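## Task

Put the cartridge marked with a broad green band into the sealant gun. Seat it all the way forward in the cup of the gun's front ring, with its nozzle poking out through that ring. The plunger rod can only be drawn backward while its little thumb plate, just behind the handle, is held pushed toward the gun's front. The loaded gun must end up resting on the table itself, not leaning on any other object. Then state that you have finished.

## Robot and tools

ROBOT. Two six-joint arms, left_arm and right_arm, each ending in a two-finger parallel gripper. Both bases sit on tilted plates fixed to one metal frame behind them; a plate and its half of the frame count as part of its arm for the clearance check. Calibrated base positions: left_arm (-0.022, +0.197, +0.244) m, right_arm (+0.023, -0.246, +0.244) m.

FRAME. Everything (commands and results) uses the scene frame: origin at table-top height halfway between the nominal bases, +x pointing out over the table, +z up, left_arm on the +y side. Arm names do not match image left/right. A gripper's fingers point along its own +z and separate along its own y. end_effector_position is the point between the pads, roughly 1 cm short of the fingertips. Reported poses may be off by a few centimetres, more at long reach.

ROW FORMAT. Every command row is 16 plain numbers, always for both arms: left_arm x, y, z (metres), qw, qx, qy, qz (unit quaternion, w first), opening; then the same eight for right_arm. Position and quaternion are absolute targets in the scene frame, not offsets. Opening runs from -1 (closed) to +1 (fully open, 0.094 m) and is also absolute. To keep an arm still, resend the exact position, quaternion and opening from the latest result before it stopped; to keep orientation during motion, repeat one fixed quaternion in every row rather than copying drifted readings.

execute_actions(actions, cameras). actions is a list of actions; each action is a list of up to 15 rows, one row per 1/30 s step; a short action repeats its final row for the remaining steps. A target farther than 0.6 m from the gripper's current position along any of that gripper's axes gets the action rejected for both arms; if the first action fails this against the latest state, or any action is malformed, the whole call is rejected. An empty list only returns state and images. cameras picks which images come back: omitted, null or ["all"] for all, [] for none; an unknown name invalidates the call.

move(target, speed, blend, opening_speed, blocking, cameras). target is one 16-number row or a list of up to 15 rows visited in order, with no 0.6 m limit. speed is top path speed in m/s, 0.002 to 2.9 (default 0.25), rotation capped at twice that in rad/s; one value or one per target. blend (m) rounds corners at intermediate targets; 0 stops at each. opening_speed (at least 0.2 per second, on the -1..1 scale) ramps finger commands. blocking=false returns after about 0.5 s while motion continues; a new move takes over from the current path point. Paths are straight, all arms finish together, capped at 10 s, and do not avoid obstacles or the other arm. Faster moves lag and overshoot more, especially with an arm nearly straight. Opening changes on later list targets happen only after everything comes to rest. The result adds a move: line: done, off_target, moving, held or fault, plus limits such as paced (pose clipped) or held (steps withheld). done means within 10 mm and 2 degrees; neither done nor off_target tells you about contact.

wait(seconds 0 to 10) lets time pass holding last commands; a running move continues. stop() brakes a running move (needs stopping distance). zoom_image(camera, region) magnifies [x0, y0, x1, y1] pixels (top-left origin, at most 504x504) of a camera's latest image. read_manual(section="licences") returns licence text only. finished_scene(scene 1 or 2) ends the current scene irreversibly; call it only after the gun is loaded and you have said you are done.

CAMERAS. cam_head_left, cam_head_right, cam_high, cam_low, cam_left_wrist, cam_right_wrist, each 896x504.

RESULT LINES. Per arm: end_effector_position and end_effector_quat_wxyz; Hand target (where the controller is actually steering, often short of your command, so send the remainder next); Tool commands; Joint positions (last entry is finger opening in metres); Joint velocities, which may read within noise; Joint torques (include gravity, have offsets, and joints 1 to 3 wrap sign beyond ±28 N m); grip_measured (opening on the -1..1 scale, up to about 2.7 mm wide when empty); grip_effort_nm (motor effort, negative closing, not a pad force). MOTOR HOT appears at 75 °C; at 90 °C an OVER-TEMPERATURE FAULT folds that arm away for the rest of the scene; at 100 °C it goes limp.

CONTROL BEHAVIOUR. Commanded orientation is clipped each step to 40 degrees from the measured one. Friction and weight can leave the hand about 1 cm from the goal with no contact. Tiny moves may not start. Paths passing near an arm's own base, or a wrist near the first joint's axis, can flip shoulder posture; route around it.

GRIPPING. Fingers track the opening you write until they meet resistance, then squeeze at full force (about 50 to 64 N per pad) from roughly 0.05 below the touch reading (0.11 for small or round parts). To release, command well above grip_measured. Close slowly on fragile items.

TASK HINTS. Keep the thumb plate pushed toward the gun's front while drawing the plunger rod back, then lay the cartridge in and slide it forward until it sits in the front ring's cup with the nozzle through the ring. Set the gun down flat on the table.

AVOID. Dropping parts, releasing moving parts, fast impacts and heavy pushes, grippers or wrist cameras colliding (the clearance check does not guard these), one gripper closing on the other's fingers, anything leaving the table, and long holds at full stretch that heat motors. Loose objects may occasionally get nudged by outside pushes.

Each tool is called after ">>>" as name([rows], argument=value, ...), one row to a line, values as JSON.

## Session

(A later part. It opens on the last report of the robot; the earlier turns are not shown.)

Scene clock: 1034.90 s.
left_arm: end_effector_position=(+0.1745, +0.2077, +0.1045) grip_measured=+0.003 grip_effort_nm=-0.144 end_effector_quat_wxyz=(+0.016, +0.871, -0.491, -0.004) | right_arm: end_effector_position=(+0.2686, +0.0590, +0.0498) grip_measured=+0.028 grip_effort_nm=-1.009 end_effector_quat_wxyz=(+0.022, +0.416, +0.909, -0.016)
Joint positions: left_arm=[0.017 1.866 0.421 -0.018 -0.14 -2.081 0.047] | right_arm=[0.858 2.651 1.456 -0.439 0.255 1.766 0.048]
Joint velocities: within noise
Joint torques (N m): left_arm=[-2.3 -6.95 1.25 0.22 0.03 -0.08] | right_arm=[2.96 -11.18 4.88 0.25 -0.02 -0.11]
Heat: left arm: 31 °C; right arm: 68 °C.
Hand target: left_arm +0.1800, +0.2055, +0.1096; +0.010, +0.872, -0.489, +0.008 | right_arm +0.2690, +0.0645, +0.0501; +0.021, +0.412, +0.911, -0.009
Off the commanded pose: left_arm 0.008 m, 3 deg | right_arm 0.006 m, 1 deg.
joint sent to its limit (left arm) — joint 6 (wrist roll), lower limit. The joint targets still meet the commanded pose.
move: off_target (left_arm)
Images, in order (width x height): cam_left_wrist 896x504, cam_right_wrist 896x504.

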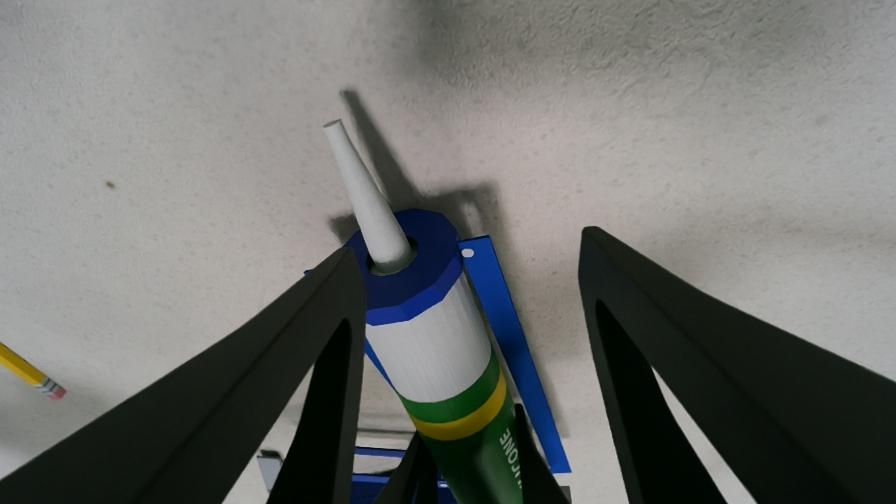

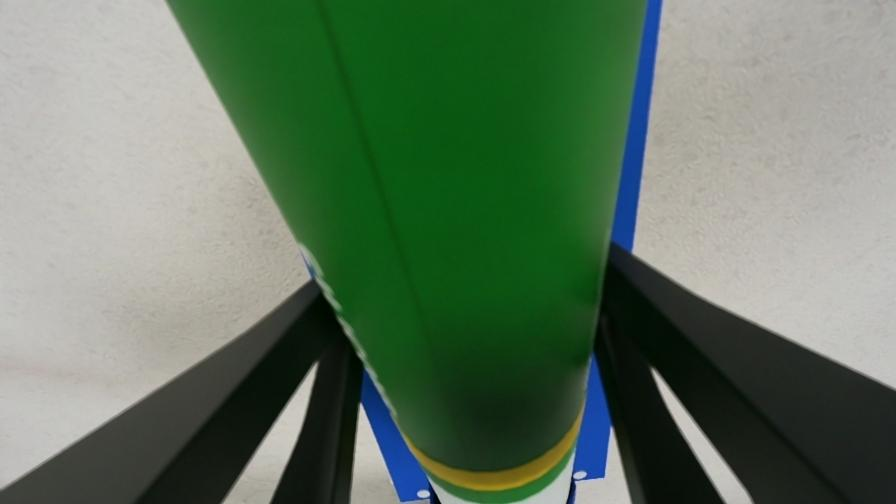

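>>> move([
  [0.180,0.205,0.11,0,-0.8788,0.4772,0,0.0,0.2690,0.0645,0.041,0.0104,0.4124,0.9109,-0.0047,-0.05],
], speed=0.04, cameras=["cam_left_wrist","cam_right_wrist"])

>>> zoom_image(camera="cam_left_wrist", region=[340, 180, 580, 464])

>>> wait(seconds=0.1, cameras=["cam_high","cam_head_right"])

>>> zoom_image(camera="cam_head_right", region=[400, 130, 650, 300])

Scene clock: 1040.07 s.
left_arm: end_effector_position=(+0.1745, +0.2077, +0.1045) grip_measured=+0.003 grip_effort_nm=-0.144 end_effector_quat_wxyz=(+0.016, +0.871, -0.491, -0.004) | right_arm: end_effector_position=(+0.2665, +0.0597, +0.0423) grip_measured=+0.028 grip_effort_nm=-1.009 end_effector_quat_wxyz=(+0.012, +0.412, +0.911, -0.013)
Joint positions: left_arm=[0.017 1.866 0.421 -0.018 -0.14 -2.081 0.047] | right_arm=[0.85 2.669 1.456 -0.417 0.234 1.749 0.048]
Joint velocities: within noise
Joint torques (N m): left_arm=[-2.15 -6.94 1.07 0.27 0.03 -0.11] | right_arm=[2.51 -10.88 4.89 0.33 -0.04 -0.03]
Heat: left arm: 31 °C; right arm: 68 °C.
Hand target: left_arm +0.1800, +0.2055, +0.1096; +0.010, +0.872, -0.489, +0.008 | right_arm +0.2690, +0.0645, +0.0412; +0.011, +0.412, +0.911, -0.005
Off the commanded pose: left_arm 0.008 m, 3 deg | right_arm 0.006 m, 1 deg.
joint sent to its limit (left arm) — joint 6 (wrist roll), lower limit. The joint targets still meet the commanded pose.
move: off_target (left_arm)
Images, in order (width x height): cam_left_wrist 896x504, cam_right_wrist 896x504.

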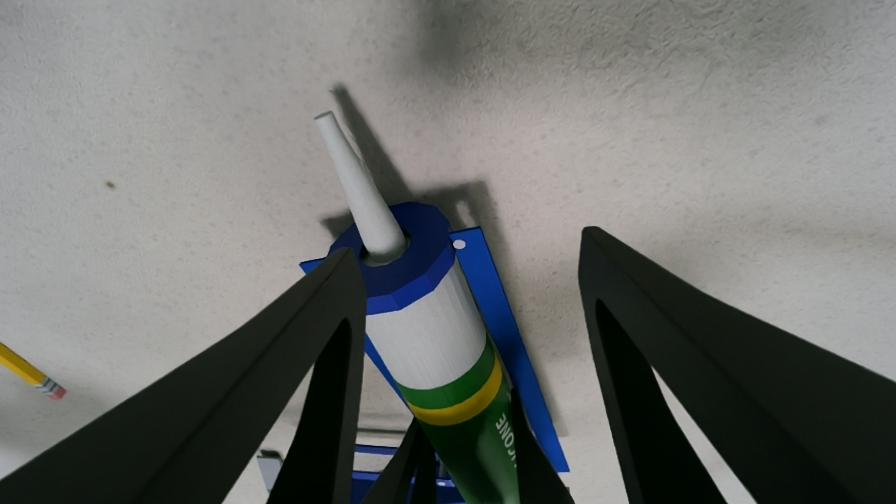

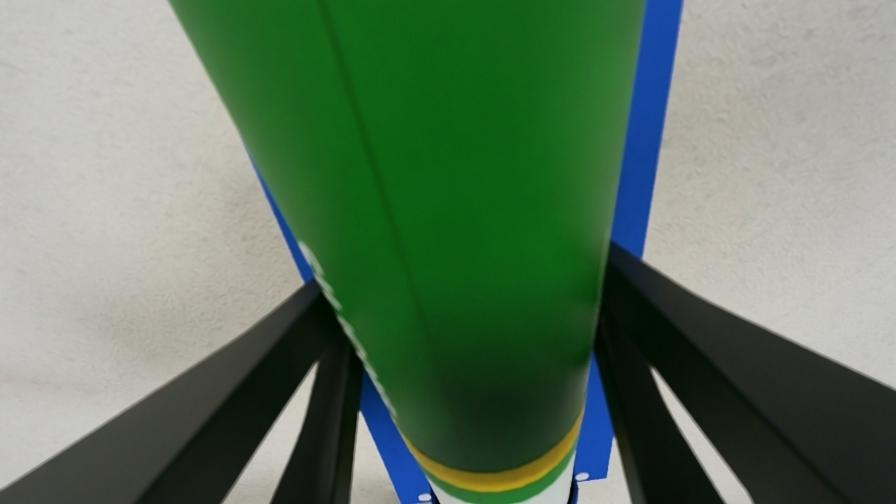

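Scaled by 1.775 from the camera's 896x504 image, which has a finer 1280x720 frame.

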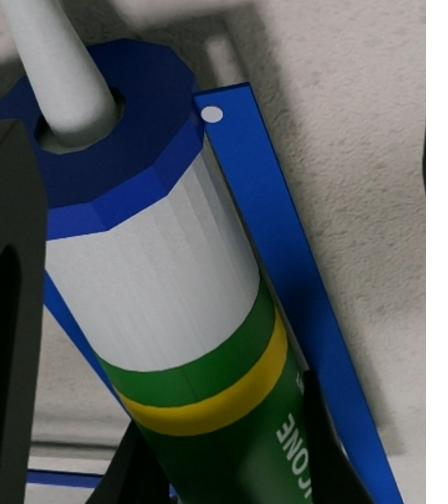

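Scene clock: 1040.17 s.
left_arm: end_effector_position=(+0.1745, +0.2077, +0.1045) grip_measured=+0.003 grip_effort_nm=-0.139 end_effector_quat_wxyz=(+0.016, +0.871, -0.491, -0.004) | right_arm: end_effector_position=(+0.2665, +0.0598, +0.0423) grip_measured=+0.028 grip_effort_nm=-1.009 end_effector_quat_wxyz=(+0.012, +0.412, +0.911, -0.012)
Joint positions: left_arm=[0.017 1.866 0.421 -0.018 -0.14 -2.081 0.047] | right_arm=[0.85 2.669 1.456 -0.417 0.234 1.749 0.048]
Joint velocities: within noise
Joint torques (N m): left_arm=[-2.45 -6.91 1.17 0.24 0.04 -0.11] | right_arm=[2.48 -10.85 4.94 0.31 -0.04 0.01]
Heat: left arm: 31 °C; right arm: 68 °C.
Hand target: left_arm +0.1800, +0.2055, +0.1096; +0.010, +0.872, -0.489, +0.008 | right_arm +0.2691, +0.0646, +0.0412; +0.011, +0.412, +0.911, -0.004
Tool commands: left_gripper/opening=+0.0 right_gripper/opening=-0.05
Off the commanded pose: left_arm 0.008 m, 3 deg | right_arm 0.005 m, 1 deg.
wait: 0.10 s; no rest
Images, in order (width x height): cam_head_right 896x504, cam_high 896x504.

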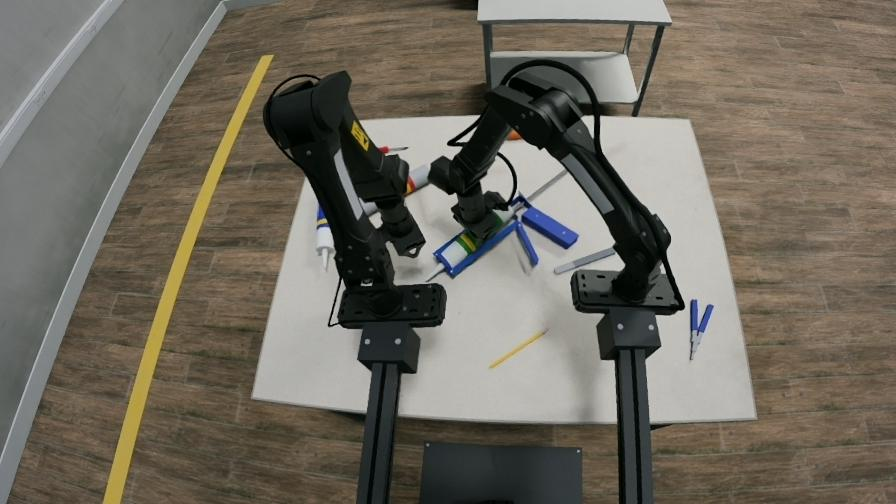

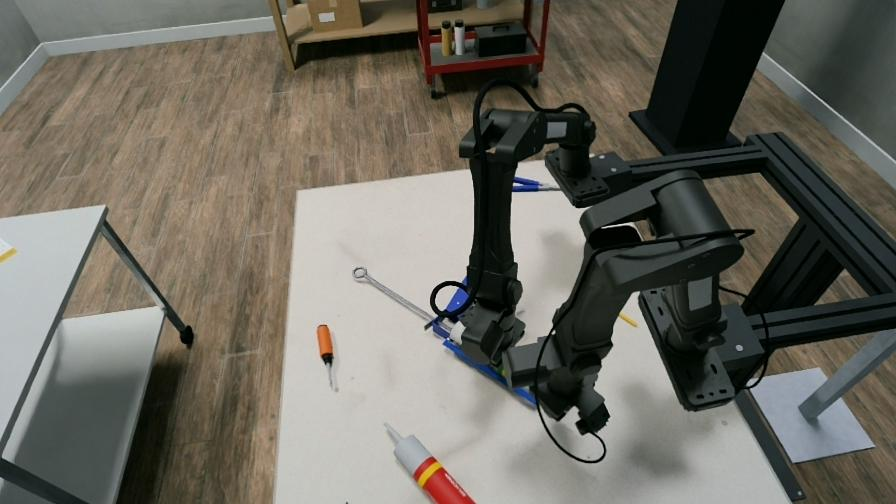

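Scaled by 2.016 from the camera's 896x504 image, which has a finer 1280x720 frame.

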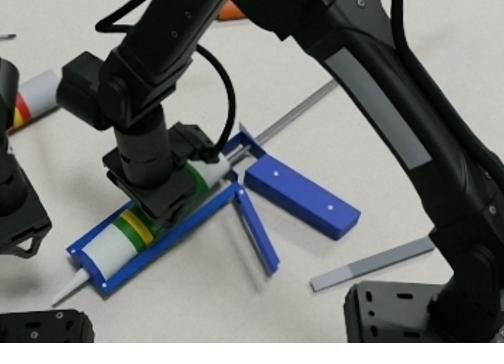

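>>> move([
  [0.180,0.205,0.11,0,-0.8788,0.4772,0,0.0,0.2680,0.0655,0.037,0.0035,0.4124,0.9110,-0.0016,-0.05],
], speed=0.04, cameras=["cam_left_wrist","cam_right_wrist"])

>>> zoom_image(camera="cam_left_wrist", region=[340, 180, 580, 464])

Scene clock: 1048.07 s.
left_arm: end_effector_position=(+0.1745, +0.2077, +0.1045) grip_measured=+0.003 grip_effort_nm=-0.139 end_effector_quat_wxyz=(+0.016, +0.871, -0.491, -0.004) | right_arm: end_effector_position=(+0.2666, +0.0594, +0.0399) grip_measured=+0.028 grip_effort_nm=-1.009 end_effector_quat_wxyz=(+0.007, +0.412, +0.911, -0.011)
Joint positions: left_arm=[0.017 1.866 0.421 -0.018 -0.14 -2.081 0.047] | right_arm=[0.843 2.674 1.456 -0.411 0.224 1.742 0.048]
Joint velocities: within noise
Joint torques (N m): left_arm=[-2.26 -7.06 1.07 0.25 0.04 -0.09] | right_arm=[2.54 -10.4 4.93 0.36 -0.08 -0.05]
Heat: left arm: 31 °C; right arm: 68 °C.
Hand target: left_arm +0.1800, +0.2055, +0.1096; +0.010, +0.872, -0.489, +0.008 | right_arm +0.2680, +0.0655, +0.0372; +0.004, +0.412, +0.911, -0.001
Off the commanded pose: left_arm 0.008 m, 3 deg | right_arm 0.007 m, 1 deg.
joint sent to its limit (left arm) — joint 6 (wrist roll), lower limit. The joint targets still meet the commanded pose.
move: off_target (left_arm)
Images, in order (width x height): cam_left_wrist 896x504, cam_right_wrist 896x504.

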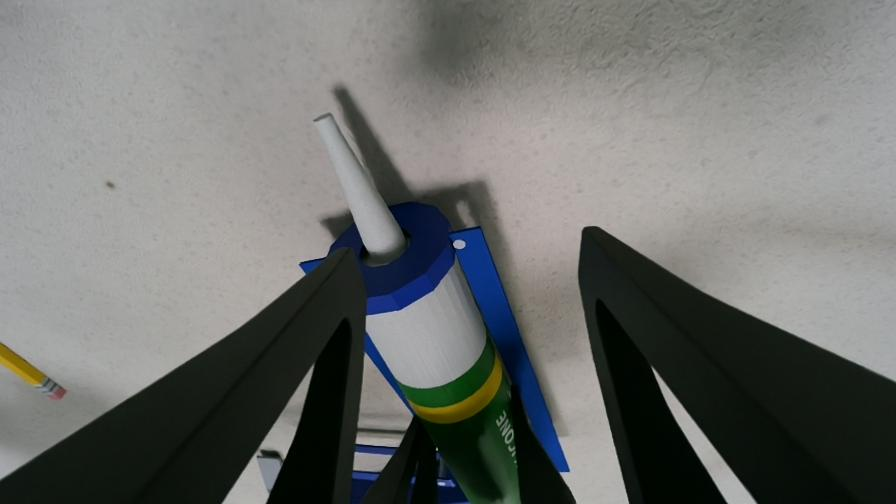

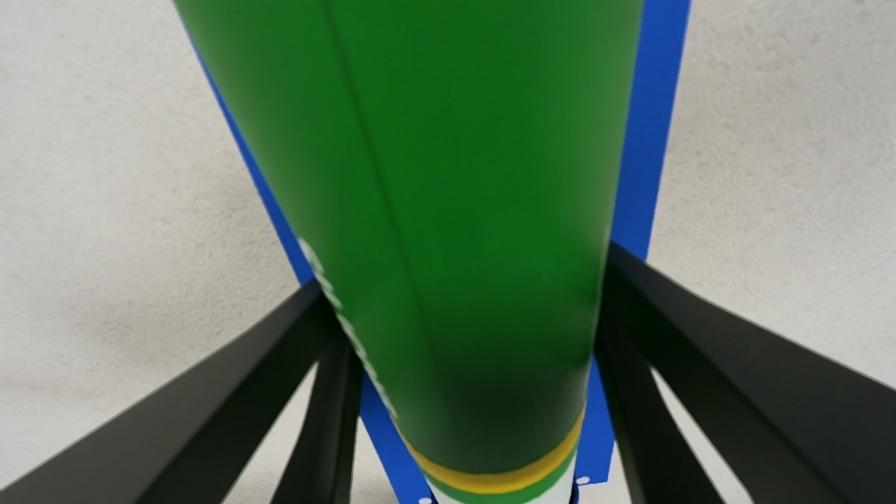

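Scaled by 1.775 from the camera's 896x504 image, which has a finer 1280x720 frame.

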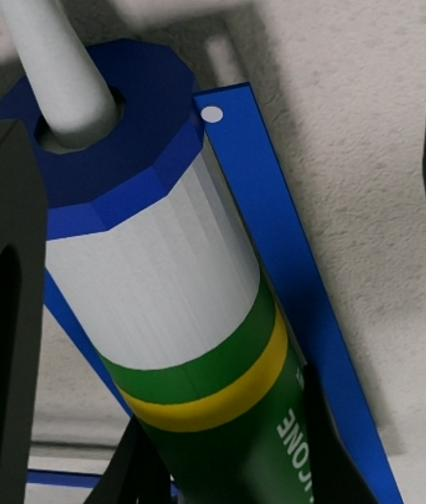

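>>> move([
  [0.180,0.205,0.11,0,-0.8788,0.4772,0,0.0,0.2670,0.0640,0.039,0.0035,0.4124,0.9110,-0.0016,0.15],
  [0.180,0.205,0.11,0,-0.8788,0.4772,0,0.0,0.2690,0.0620,0.041,0.0035,0.4124,0.9110,-0.0016,0.35],
  [0.180,0.205,0.11,0,-0.8788,0.4772,0,0.0,0.2690,0.0600,0.10,0.0035,0.4124,0.9110,-0.0016,0.95],
], speed=0.06, opening_speed=0.5, cameras=["cam_left_wrist","cam_right_wrist"])

>>> zoom_image(camera="cam_left_wrist", region=[300, 80, 640, 484])

Scene clock: 1060.23 s.
left_arm: end_effector_position=(+0.1745, +0.2077, +0.1045) grip_measured=+0.003 grip_effort_nm=-0.149 end_effector_quat_wxyz=(+0.016, +0.871, -0.491, -0.004) | right_arm: end_effector_position=(+0.2717, +0.0544, +0.0843) grip_measured=+0.947 grip_effort_nm=0.173 end_effector_quat_wxyz=(+0.002, +0.417, +0.909, -0.008)
Joint positions: left_arm=[0.017 1.866 0.421 -0.018 -0.14 -2.081 0.047] | right_arm=[0.843 2.536 1.412 -0.501 0.212 1.752 0.091]
Joint velocities: within noise
Joint torques (N m): left_arm=[-2.22 -6.98 1.35 0.22 0.02 -0.08] | right_arm=[4.52 -14.65 3.86 -0.04 0 0.1]
Heat: left arm: 31 °C; right arm: 69 °C.
Hand target: left_arm +0.1800, +0.2055, +0.1096; +0.010, +0.872, -0.489, +0.008 | right_arm +0.2689, +0.0600, +0.0993; +0.003, +0.412, +0.911, -0.002
Off the commanded pose: left_arm 0.008 m, 3 deg | right_arm 0.017 m, 1 deg.
joint sent to its limit (left arm) — joint 6 (wrist roll), lower limit. The joint targets still meet the commanded pose.
move: off_target (left_arm, right_arm); target 3's new opening was sent with right_arm's hand 0.017 m and 1 deg from that target
Images, in order (width x height): cam_left_wrist 896x504, cam_right_wrist 896x504.

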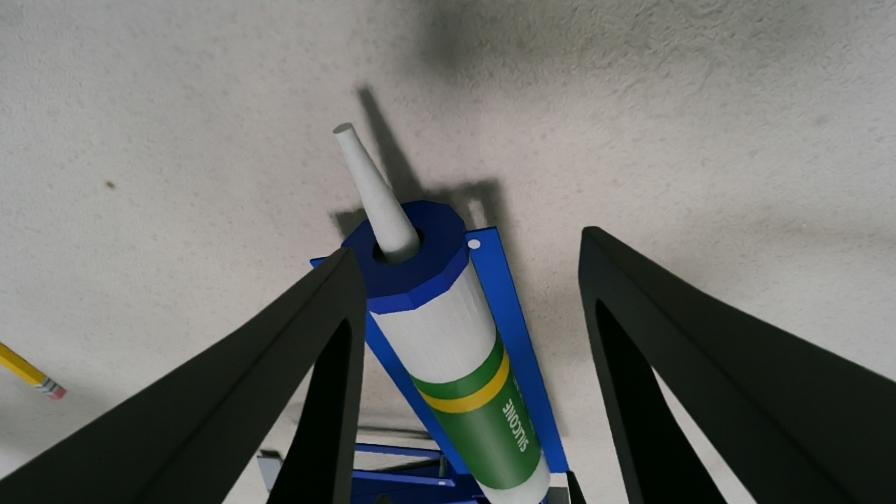

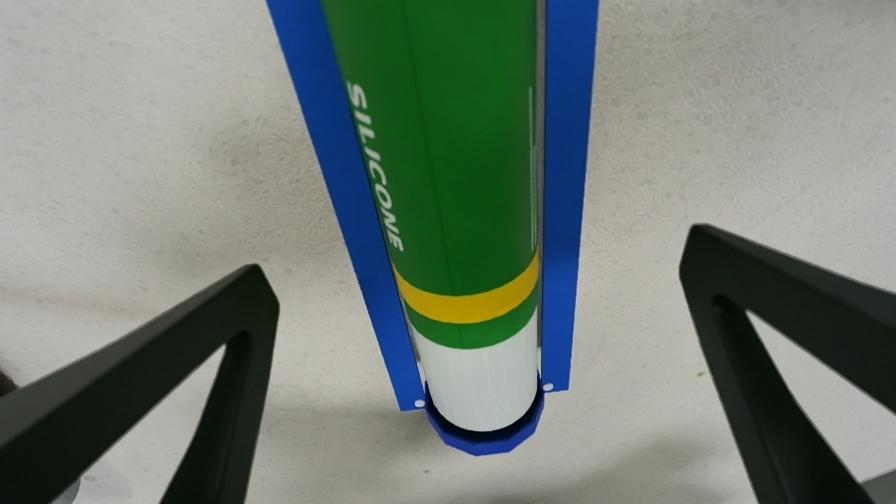

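Scaled by 1.248 from the camera's 896x504 image, which has a finer 1280x720 frame.

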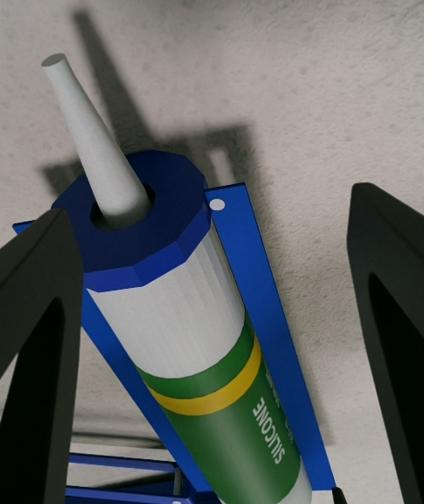

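>>> zoom_image(camera="cam_right_wrist", region=[380, 340, 600, 470])

>>> zoom_image(camera="cam_left_wrist", region=[320, 100, 520, 330])

Scaled by 2.291 from the camera's 896x504 image, which has a finer 1280x720 frame.

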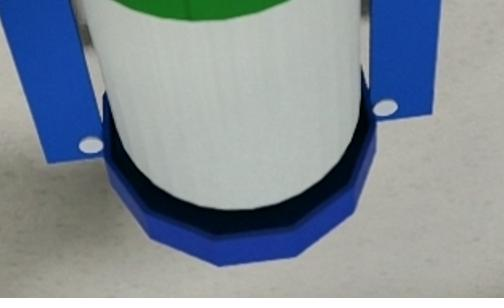

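Scaled by 2.191 from the camera's 896x504 image, which has a finer 1280x720 frame.

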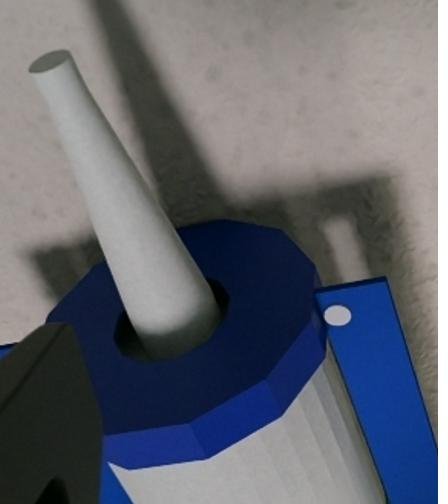

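>>> move([
  [0.180,0.205,0.11,0,-0.8788,0.4772,0,0.0,0.3030,0.0360,0.070,0.0035,0.4124,0.9110,-0.0016,0.95],
], speed=0.08, cameras=["cam_right_wrist"])

Scene clock: 1071.47 s.
left_arm: end_effector_position=(+0.1745, +0.2077, +0.1045) grip_measured=+0.003 grip_effort_nm=-0.144 end_effector_quat_wxyz=(+0.016, +0.871, -0.491, -0.004) | right_arm: end_effector_position=(+0.2977, +0.0320, +0.0732) grip_measured=+0.947 grip_effort_nm=0.173 end_effector_quat_wxyz=(-0.001, +0.411, +0.912, -0.008)
Joint positions: left_arm=[0.017 1.866 0.421 -0.018 -0.14 -2.081 0.047] | right_arm=[0.75 2.545 1.412 -0.474 0.212 1.644 0.091]
Joint velocities: within noise
Joint torques (N m): left_arm=[-2.37 -6.95 1.18 0.23 0.02 -0.11] | right_arm=[2.35 -9.99 5.63 0.38 0.05 -0.02]
Heat: left arm: 31 °C; right arm: 70 °C.
Hand target: left_arm +0.1799, +0.2055, +0.1096; +0.010, +0.872, -0.489, +0.008 | right_arm +0.3030, +0.0359, +0.0702; +0.004, +0.412, +0.911, -0.002
Off the commanded pose: left_arm 0.008 m, 3 deg | right_arm 0.007 m, 1 deg.
joint sent to its limit (left arm) — joint 6 (wrist roll), lower limit. The joint targets still meet the commanded pose.
move: off_target (left_arm)
Images, in order (width x height): cam_right_wrist 896x504.

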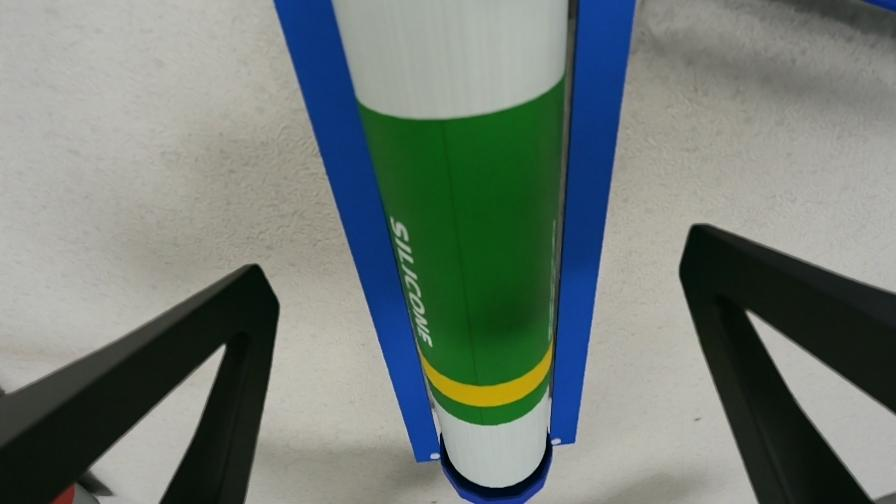

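>>> move([
  [0.180,0.205,0.11,0,-0.8788,0.4772,0,0.0,0.3240,0.0130,0.055,0.0035,0.4124,0.9110,-0.0016,0.95],
], speed=0.08, cameras=["cam_right_wrist"])

Scene clock: 1079.07 s.
left_arm: end_effector_position=(+0.1745, +0.2077, +0.1045) grip_measured=+0.003 grip_effort_nm=-0.139 end_effector_quat_wxyz=(+0.016, +0.871, -0.491, -0.004) | right_arm: end_effector_position=(+0.3195, +0.0100, +0.0588) grip_measured=+0.947 grip_effort_nm=0.173 end_effector_quat_wxyz=(-0.001, +0.411, +0.911, -0.007)
Joint positions: left_arm=[0.017 1.866 0.421 -0.018 -0.14 -2.081 0.047] | right_arm=[0.665 2.565 1.412 -0.433 0.212 1.558 0.091]
Joint velocities: within noise
Joint torques (N m): left_arm=[-2.26 -6.9 1.02 0.27 0.04 -0.08] | right_arm=[2.45 -10.03 5.24 0.35 0.05 -0.01]
Heat: left arm: 31 °C; right arm: 69 °C.
Hand target: left_arm +0.1799, +0.2055, +0.1096; +0.010, +0.872, -0.489, +0.008 | right_arm +0.3239, +0.0129, +0.0552; +0.004, +0.413, +0.911, -0.002
Off the commanded pose: left_arm 0.008 m, 3 deg | right_arm 0.007 m, 1 deg.
joint sent to its limit (left arm) — joint 6 (wrist roll), lower limit. The joint targets still meet the commanded pose.
move: off_target (left_arm)
Images, in order (width x height): cam_right_wrist 896x504.

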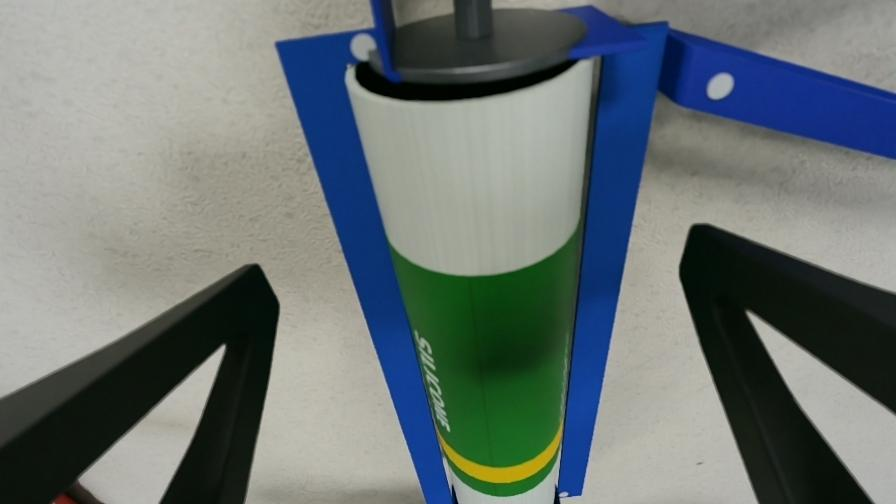

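>>> move([
  [0.180,0.205,0.11,0,-0.8788,0.4772,0,0.0,0.3250,0.0120,0.024,0.0035,0.4124,0.9110,-0.0016,0.95],
  [0.180,0.205,0.11,0,-0.8788,0.4772,0,0.0,0.3250,0.0120,0.024,0.0035,0.4124,0.9110,-0.0016,0.57],
], speed=0.06, opening_speed=0.4, cameras=["cam_right_wrist"])

Scene clock: 1084.73 s.
left_arm: end_effector_position=(+0.1745, +0.2077, +0.1045) grip_measured=+0.003 grip_effort_nm=-0.144 end_effector_quat_wxyz=(+0.016, +0.871, -0.491, -0.004) | right_arm: end_effector_position=(+0.3171, +0.0088, +0.0276) grip_measured=+0.655 grip_effort_nm=-0.979 end_effector_quat_wxyz=(-0.003, +0.408, +0.913, -0.011)
Joint positions: left_arm=[0.017 1.866 0.421 -0.018 -0.14 -2.081 0.047] | right_arm=[0.65 2.658 1.44 -0.373 0.212 1.537 0.078]
Joint velocities: within noise
Joint torques (N m): left_arm=[-2.32 -6.93 1.17 0.25 0.04 -0.13] | right_arm=[2.1 -10.18 5.23 0.4 0.05 0]
Heat: left arm: 31 °C; right arm: 67 °C.
Hand target: left_arm +0.1799, +0.2055, +0.1096; +0.010, +0.872, -0.489, +0.008 | right_arm +0.3249, +0.0119, +0.0243; +0.004, +0.412, +0.911, -0.002
Off the commanded pose: left_arm 0.008 m, 3 deg | right_arm 0.009 m, 1 deg.
joint sent to its limit (left arm) — joint 6 (wrist roll), lower limit. The joint targets still meet the commanded pose.
move: off_target (left_arm)
Images, in order (width x height): cam_right_wrist 896x504.

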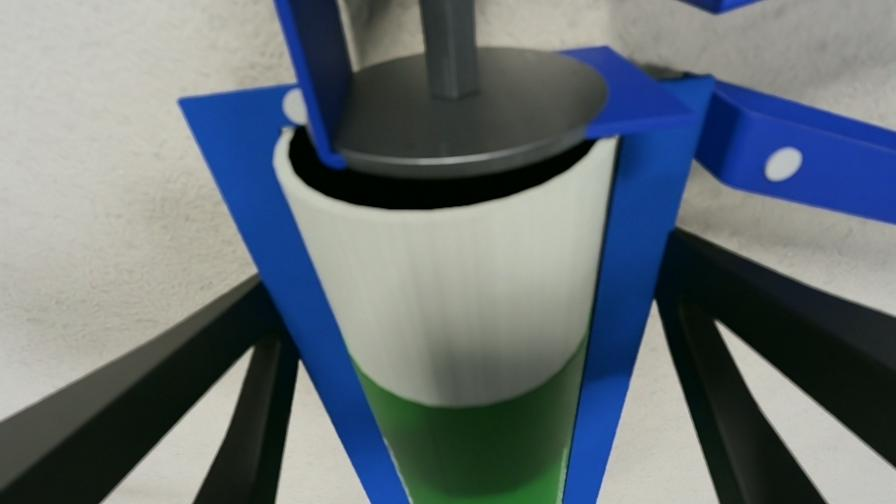

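>>> move([
  [0.165,0.200,0.15,0,0.1736,0.9848,0,0.0,0.3250,0.0120,0.024,0.0035,0.4124,0.9110,-0.0016,0.57],
  [0.155,0.180,0.10,0,0.4067,0.9135,0,0.0,0.3250,0.0120,0.024,0.0035,0.4124,0.9110,-0.0016,0.57],
], speed=0.5, cameras=["cam_left_wrist","cam_right_wrist"])

Scene clock: 1094.33 s.
left_arm: end_effector_position=(+0.1576, +0.1812, +0.1027) grip_measured=+0.003 grip_effort_nm=-0.139 end_effector_quat_wxyz=(+0.000, +0.399, +0.917, +0.001) | right_arm: end_effector_position=(+0.3171, +0.0088, +0.0276) grip_measured=+0.653 grip_effort_nm=-1.009 end_effector_quat_wxyz=(-0.003, +0.408, +0.913, -0.011)
Joint positions: left_arm=[-0.152 1.886 0.34 0.078 -0.184 0.69 0.047] | right_arm=[0.65 2.658 1.44 -0.373 0.212 1.537 0.078]
Joint velocities: within noise
Joint torques (N m): left_arm=[-1.39 -2.82 0.84 0.45 -0.01 0.11] | right_arm=[2.1 -10.15 5.31 0.38 0.06 -0.01]
Heat: left arm: 31 °C; right arm: 67 °C.
Hand target: left_arm +0.1550, +0.1800, +0.1002; +0.000, +0.407, +0.914, +0.000 | right_arm +0.3249, +0.0119, +0.0243; +0.004, +0.412, +0.911, -0.002
Off the commanded pose: left_arm 0.004 m, 1 deg | right_arm 0.009 m, 1 deg.
move: done
Images, in order (width x height): cam_left_wrist 896x504, cam_right_wrist 896x504.

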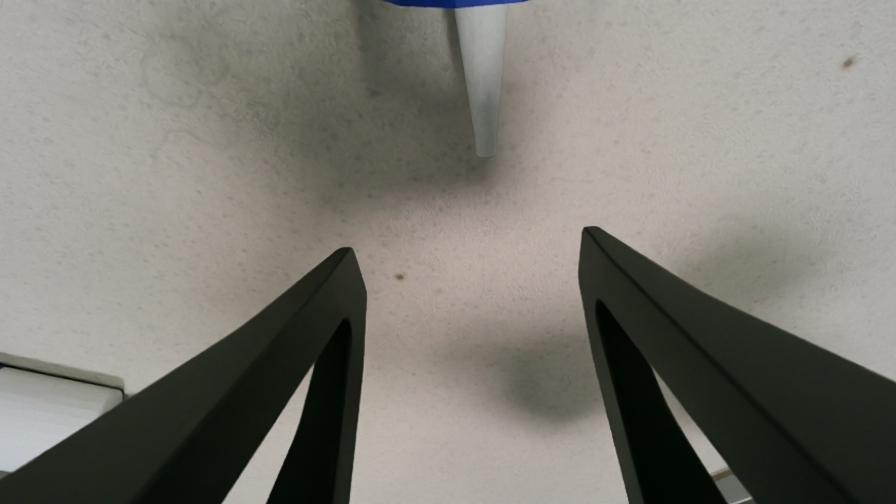

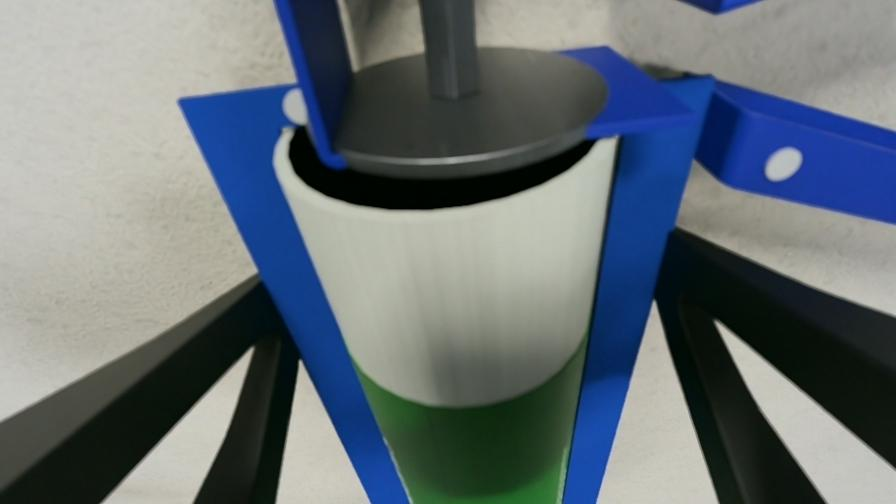

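>>> move([
  [0.1575,0.1690,0.060,0,0.4067,0.9135,0,0.0,0.3250,0.0120,0.024,0.0035,0.4124,0.9110,-0.0016,0.57],
], speed=0.1, cameras=["cam_left_wrist"])

Scene clock: 1100.67 s.
left_arm: end_effector_position=(+0.1561, +0.1725, +0.0627) grip_measured=+0.003 grip_effort_nm=-0.144 end_effector_quat_wxyz=(-0.004, +0.404, +0.915, +0.000) | right_arm: end_effector_position=(+0.3171, +0.0088, +0.0276) grip_measured=+0.653 grip_effort_nm=-1.009 end_effector_quat_wxyz=(-0.003, +0.408, +0.913, -0.011)
Joint positions: left_arm=[-0.16 2.162 0.38 0.303 -0.184 0.69 0.047] | right_arm=[0.65 2.658 1.44 -0.373 0.212 1.537 0.078]
Joint velocities: within noise
Joint torques (N m): left_arm=[-2.52 -3.43 0.34 0.46 -0.01 -0.07] | right_arm=[1.96 -10.17 5.3 0.41 0.06 -0.03]
Heat: left arm: 31 °C; right arm: 67 °C.
Hand target: left_arm +0.1575, +0.1690, +0.0602; +0.000, +0.407, +0.914, +0.000 | right_arm +0.3249, +0.0119, +0.0243; +0.004, +0.412, +0.911, -0.002
Off the commanded pose: left_arm 0.005 m, 1 deg | right_arm 0.009 m, 1 deg.
move: done
Images, in order (width x height): cam_left_wrist 896x504.

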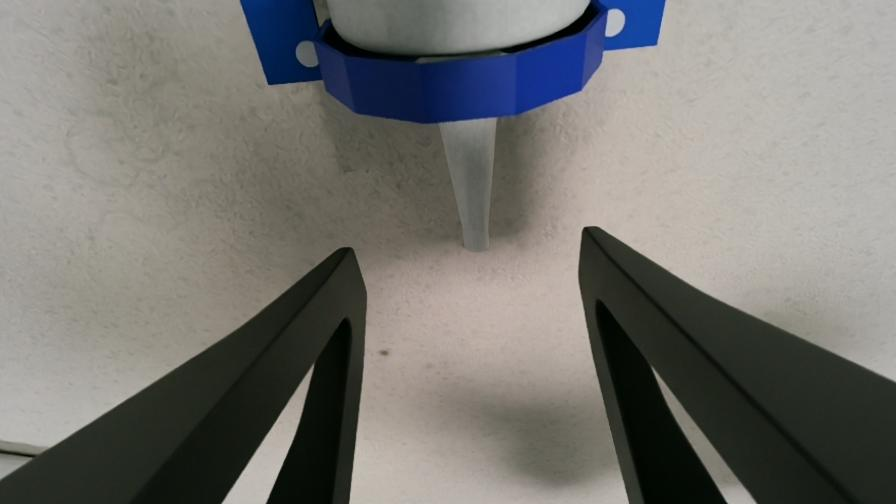

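>>> move([
  [0.1600,0.1660,0.040,0,0.4067,0.9135,0,0.0,0.3250,0.0120,0.024,0.0035,0.4124,0.9110,-0.0016,0.57],
  [0.1605,0.1655,0.021,0,0.4067,0.9135,0,0.0,0.3250,0.0120,0.024,0.0035,0.4124,0.9110,-0.0016,0.57],
], speed=0.08, cameras=["cam_left_wrist"])

Scene clock: 1107.20 s.
left_arm: end_effector_position=(+0.1591, +0.1651, +0.0250) grip_measured=+0.003 grip_effort_nm=-0.134 end_effector_quat_wxyz=(-0.003, +0.406, +0.914, +0.000) | right_arm: end_effector_position=(+0.3171, +0.0088, +0.0276) grip_measured=+0.653 grip_effort_nm=-1.009 end_effector_quat_wxyz=(-0.003, +0.408, +0.913, -0.011)
Joint positions: left_arm=[-0.16 2.394 0.456 0.461 -0.184 0.695 0.047] | right_arm=[0.65 2.658 1.44 -0.373 0.212 1.537 0.078]
Joint velocities: within noise
Joint torques (N m): left_arm=[-0.75 -3.9 -0.5 0.49 0.03 0.15] | right_arm=[2.07 -10.25 5.26 0.39 0.06 -0.02]
Heat: left arm: 30 °C; right arm: 67 °C.
Hand target: left_arm +0.1604, +0.1655, +0.0212; +0.000, +0.407, +0.914, +0.000 | right_arm +0.3249, +0.0119, +0.0243; +0.004, +0.412, +0.911, -0.002
Off the commanded pose: left_arm 0.004 m, 0 deg | right_arm 0.009 m, 1 deg.
move: done
Images, in order (width x height): cam_left_wrist 896x504.

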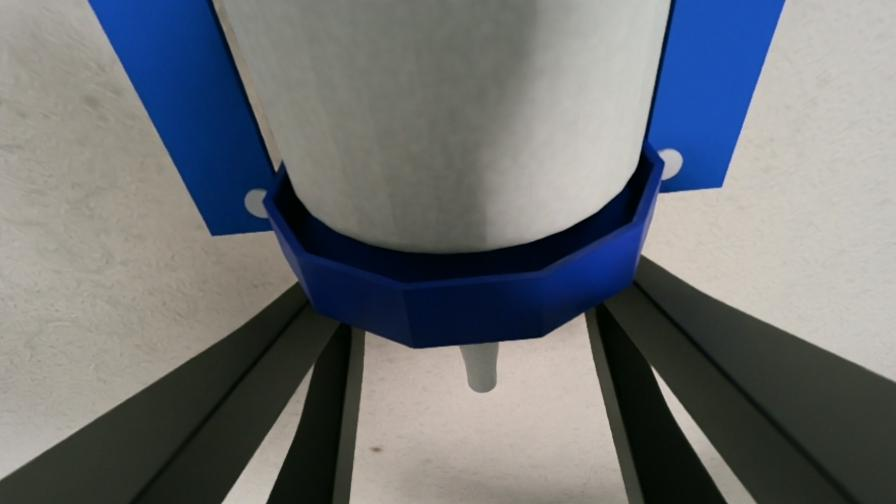

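>>> move(target=[0.1605,0.1655,0.021,0,0.4067,0.9135,0,-0.95,0.3250,0.0120,0.024,0.0035,0.4124,0.9110,-0.0016,0.57], speed=0.08, opening_speed=0.6, cameras=["cam_left_wrist"])

>>> move(target=[0.1605,0.1655,0.033,0,0.4067,0.9135,0,-0.95,0.3250,0.0120,0.024,0.0035,0.4124,0.9110,-0.0016,0.57], speed=0.05, cameras=["cam_left_wrist"])

Scene clock: 1111.97 s.
left_arm: end_effector_position=(+0.1594, +0.1650, +0.0250) grip_measured=-0.775 grip_effort_nm=-1.028 end_effector_quat_wxyz=(-0.003, +0.407, +0.914, +0.000) | right_arm: end_effector_position=(+0.3171, +0.0088, +0.0276) grip_measured=+0.653 grip_effort_nm=-1.009 end_effector_quat_wxyz=(-0.003, +0.408, +0.913, -0.011)
Joint positions: left_arm=[-0.16 2.394 0.456 0.463 -0.184 0.697 0.011] | right_arm=[0.65 2.658 1.44 -0.373 0.212 1.537 0.078]
Joint velocities: within noise
Joint torques (N m): left_arm=[-0.75 -3.82 -0.38 0.46 0.01 0.12] | right_arm=[2.06 -10.24 5.34 0.4 0.06 -0.02]
Heat: left arm: 30 °C; right arm: 67 °C.
Hand target: left_arm +0.1604, +0.1655, +0.0212; +0.000, +0.407, +0.914, +0.000 | right_arm +0.3249, +0.0119, +0.0243; +0.004, +0.412, +0.911, -0.002
Off the commanded pose: left_arm 0.004 m, 0 deg | right_arm 0.009 m, 1 deg.
move: done
Images, in order (width x height): cam_left_wrist 896x504.

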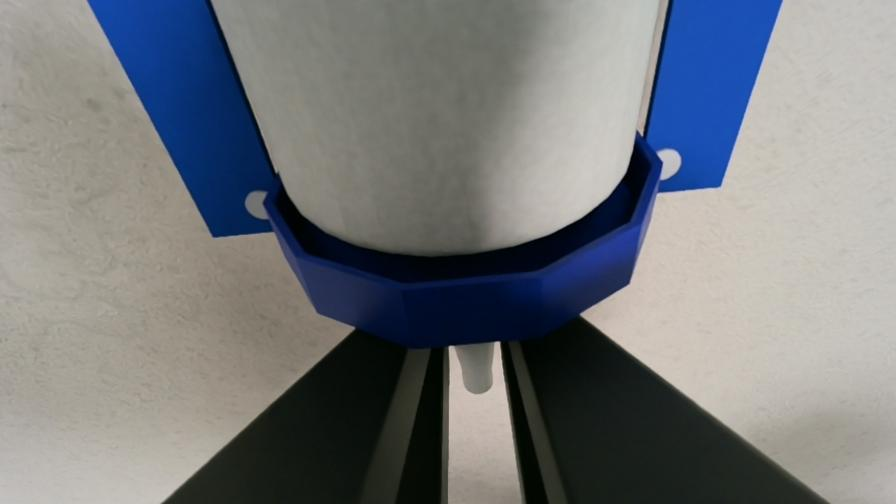

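Scene clock: 1112.73 s.
left_arm: end_effector_position=(+0.1595, +0.1653, +0.0262) grip_measured=-0.776 grip_effort_nm=-1.028 end_effector_quat_wxyz=(-0.002, +0.407, +0.914, +0.000) | right_arm: end_effector_position=(+0.3171, +0.0088, +0.0276) grip_measured=+0.653 grip_effort_nm=-1.004 end_effector_quat_wxyz=(-0.003, +0.408, +0.913, -0.011)
Joint positions: left_arm=[-0.16 2.387 0.452 0.461 -0.184 0.697 0.011] | right_arm=[0.65 2.658 1.44 -0.373 0.212 1.537 0.078]
Joint velocities: within noise
Joint torques (N m): left_arm=[-1.7 -8.25 -2.19 0.09 -0.03 0.01] | right_arm=[2.06 -10.18 5.35 0.42 0.05 -0.02]
Heat: left arm: 30 °C; right arm: 67 °C.
Hand target: left_arm +0.1603, +0.1655, +0.0326; +0.000, +0.407, +0.914, +0.000 | right_arm +0.3249, +0.0119, +0.0243; +0.004, +0.412, +0.911, -0.002
Off the commanded pose: left_arm 0.007 m, 0 deg | right_arm 0.009 m, 1 deg.
move: done
Images, in order (width x height): cam_left_wrist 896x504.

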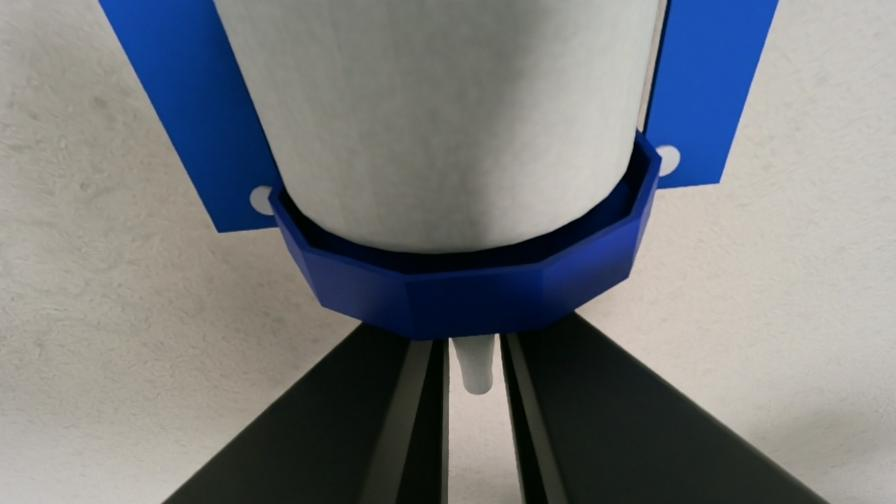

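>>> move(target=[0.1590,0.1640,0.041,0,0.4067,0.9135,0,-0.95,0.3250,0.0120,0.024,0.0035,0.4124,0.9110,-0.0016,0.57], speed=0.05, cameras=["cam_left_wrist"])

Scene clock: 1116.70 s.
left_arm: end_effector_position=(+0.1596, +0.1653, +0.0334) grip_measured=-0.776 grip_effort_nm=-1.028 end_effector_quat_wxyz=(+0.000, +0.407, +0.913, +0.000) | right_arm: end_effector_position=(+0.3164, +0.0087, +0.0276) grip_measured=+0.653 grip_effort_nm=-1.009 end_effector_quat_wxyz=(-0.004, +0.408, +0.913, -0.011)
Joint positions: left_arm=[-0.166 2.346 0.436 0.439 -0.184 0.693 0.011] | right_arm=[0.65 2.658 1.44 -0.376 0.21 1.537 0.078]
Joint velocities: within noise
Joint torques (N m): left_arm=[-2.54 -8.44 -2.29 0.03 0 -0.14] | right_arm=[2.17 -10.14 5.26 0.43 0.06 0]
Heat: left arm: 31 °C; right arm: 67 °C.
Hand target: left_arm +0.1589, +0.1641, +0.0404; +0.000, +0.407, +0.914, +0.000 | right_arm +0.3249, +0.0119, +0.0243; +0.004, +0.412, +0.911, -0.002
Off the commanded pose: left_arm 0.008 m, 0 deg | right_arm 0.010 m, 2 deg.
move: done
Images, in order (width x height): cam_left_wrist 896x504.

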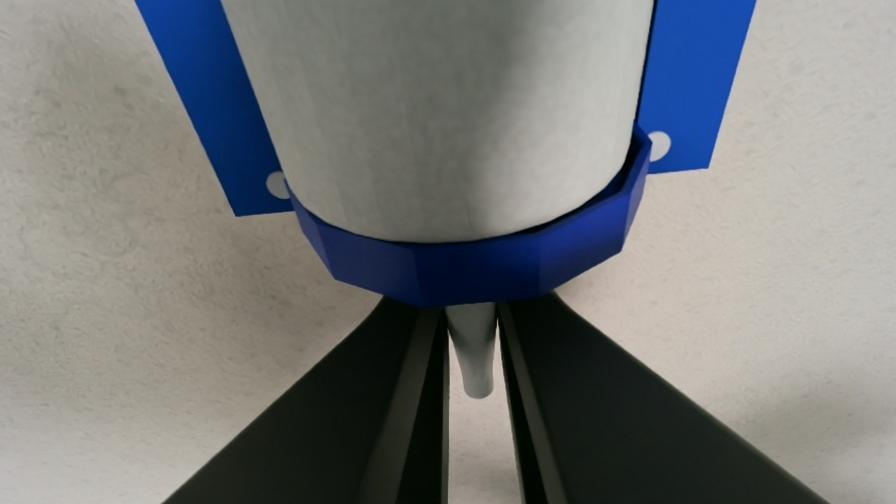

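>>> move(target=[0.1580,0.1640,0.033,0,0.4067,0.9135,0,-0.95,0.3250,0.0120,0.024,0.0035,0.4124,0.9110,-0.0016,0.57], speed=0.05, cameras=["cam_left_wrist"])

Scene clock: 1119.43 s.
left_arm: end_effector_position=(+0.1595, +0.1652, +0.0334) grip_measured=-0.776 grip_effort_nm=-1.028 end_effector_quat_wxyz=(+0.000, +0.407, +0.913, +0.000) | right_arm: end_effector_position=(+0.3164, +0.0087, +0.0276) grip_measured=+0.653 grip_effort_nm=-1.009 end_effector_quat_wxyz=(-0.004, +0.408, +0.913, -0.011)
Joint positions: left_arm=[-0.166 2.346 0.436 0.438 -0.184 0.693 0.011] | right_arm=[0.65 2.658 1.44 -0.376 0.21 1.537 0.078]
Joint velocities: within noise
Joint torques (N m): left_arm=[-2.02 -4.94 -1.17 0.32 0 -0.07] | right_arm=[2.06 -10.09 5.23 0.4 0.05 -0.01]
Heat: left arm: 32 °C; right arm: 67 °C.
Hand target: left_arm +0.1580, +0.1640, +0.0330; +0.000, +0.407, +0.914, +0.000 | right_arm +0.3249, +0.0119, +0.0243; +0.004, +0.412, +0.911, -0.002
Off the commanded pose: left_arm 0.002 m, 0 deg | right_arm 0.010 m, 2 deg.
move: done
Images, in order (width x height): cam_left_wrist 896x504.

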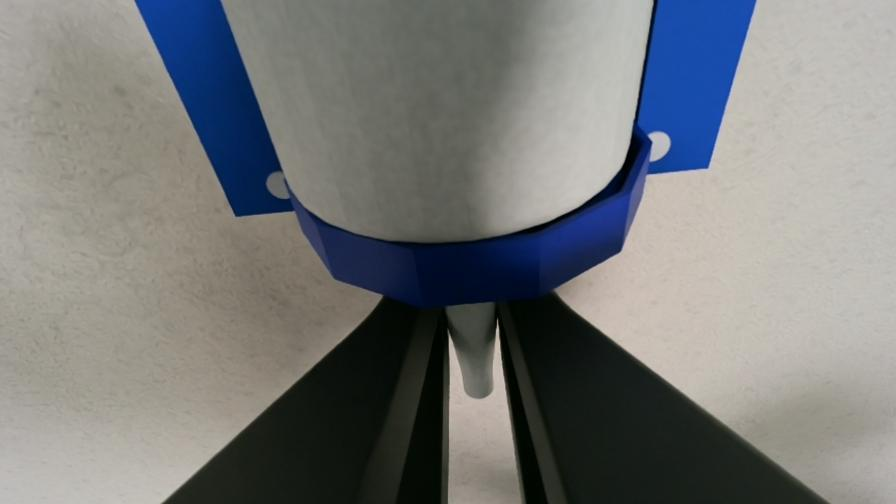

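>>> move(target=[0.1550,0.1620,0.027,0,0.4067,0.9135,0,-0.95,0.3250,0.0120,0.024,0.0035,0.4124,0.9110,-0.0016,0.57], speed=0.05, cameras=["cam_left_wrist"])

Scene clock: 1122.23 s.
left_arm: end_effector_position=(+0.1568, +0.1648, +0.0294) grip_measured=-0.776 grip_effort_nm=-1.028 end_effector_quat_wxyz=(-0.001, +0.406, +0.914, +0.000) | right_arm: end_effector_position=(+0.3164, +0.0088, +0.0276) grip_measured=+0.653 grip_effort_nm=-1.009 end_effector_quat_wxyz=(-0.005, +0.407, +0.913, -0.011)
Joint positions: left_arm=[-0.166 2.373 0.436 0.464 -0.184 0.69 0.011] | right_arm=[0.65 2.658 1.44 -0.376 0.209 1.536 0.078]
Joint velocities: within noise
Joint torques (N m): left_arm=[-2.67 -3.99 -0.92 0.45 0.03 -0.08] | right_arm=[1.98 -10.15 5.29 0.42 0.06 0.01]
Heat: left arm: 32 °C; right arm: 67 °C.
Hand target: left_arm +0.1550, +0.1621, +0.0271; +0.000, +0.407, +0.914, +0.000 | right_arm +0.3249, +0.0119, +0.0243; +0.004, +0.412, +0.911, -0.002
Off the commanded pose: left_arm 0.004 m, 0 deg | right_arm 0.010 m, 2 deg.
move: done
Images, in order (width x height): cam_left_wrist 896x504.

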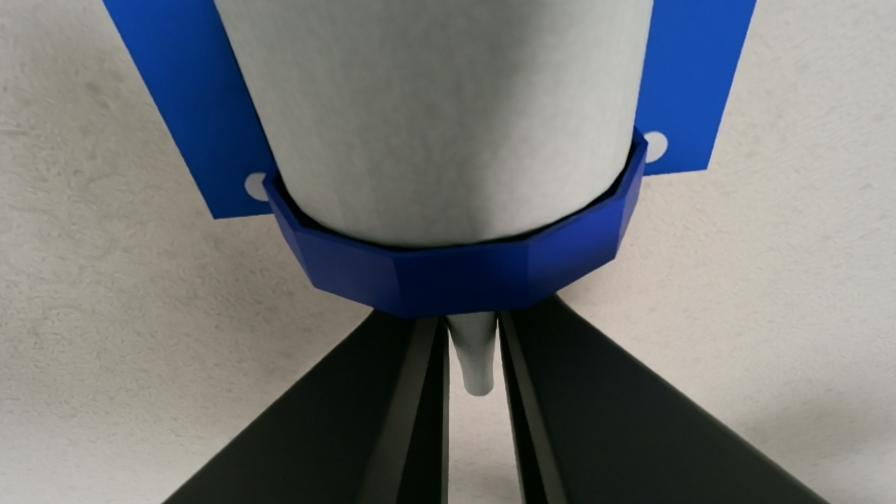

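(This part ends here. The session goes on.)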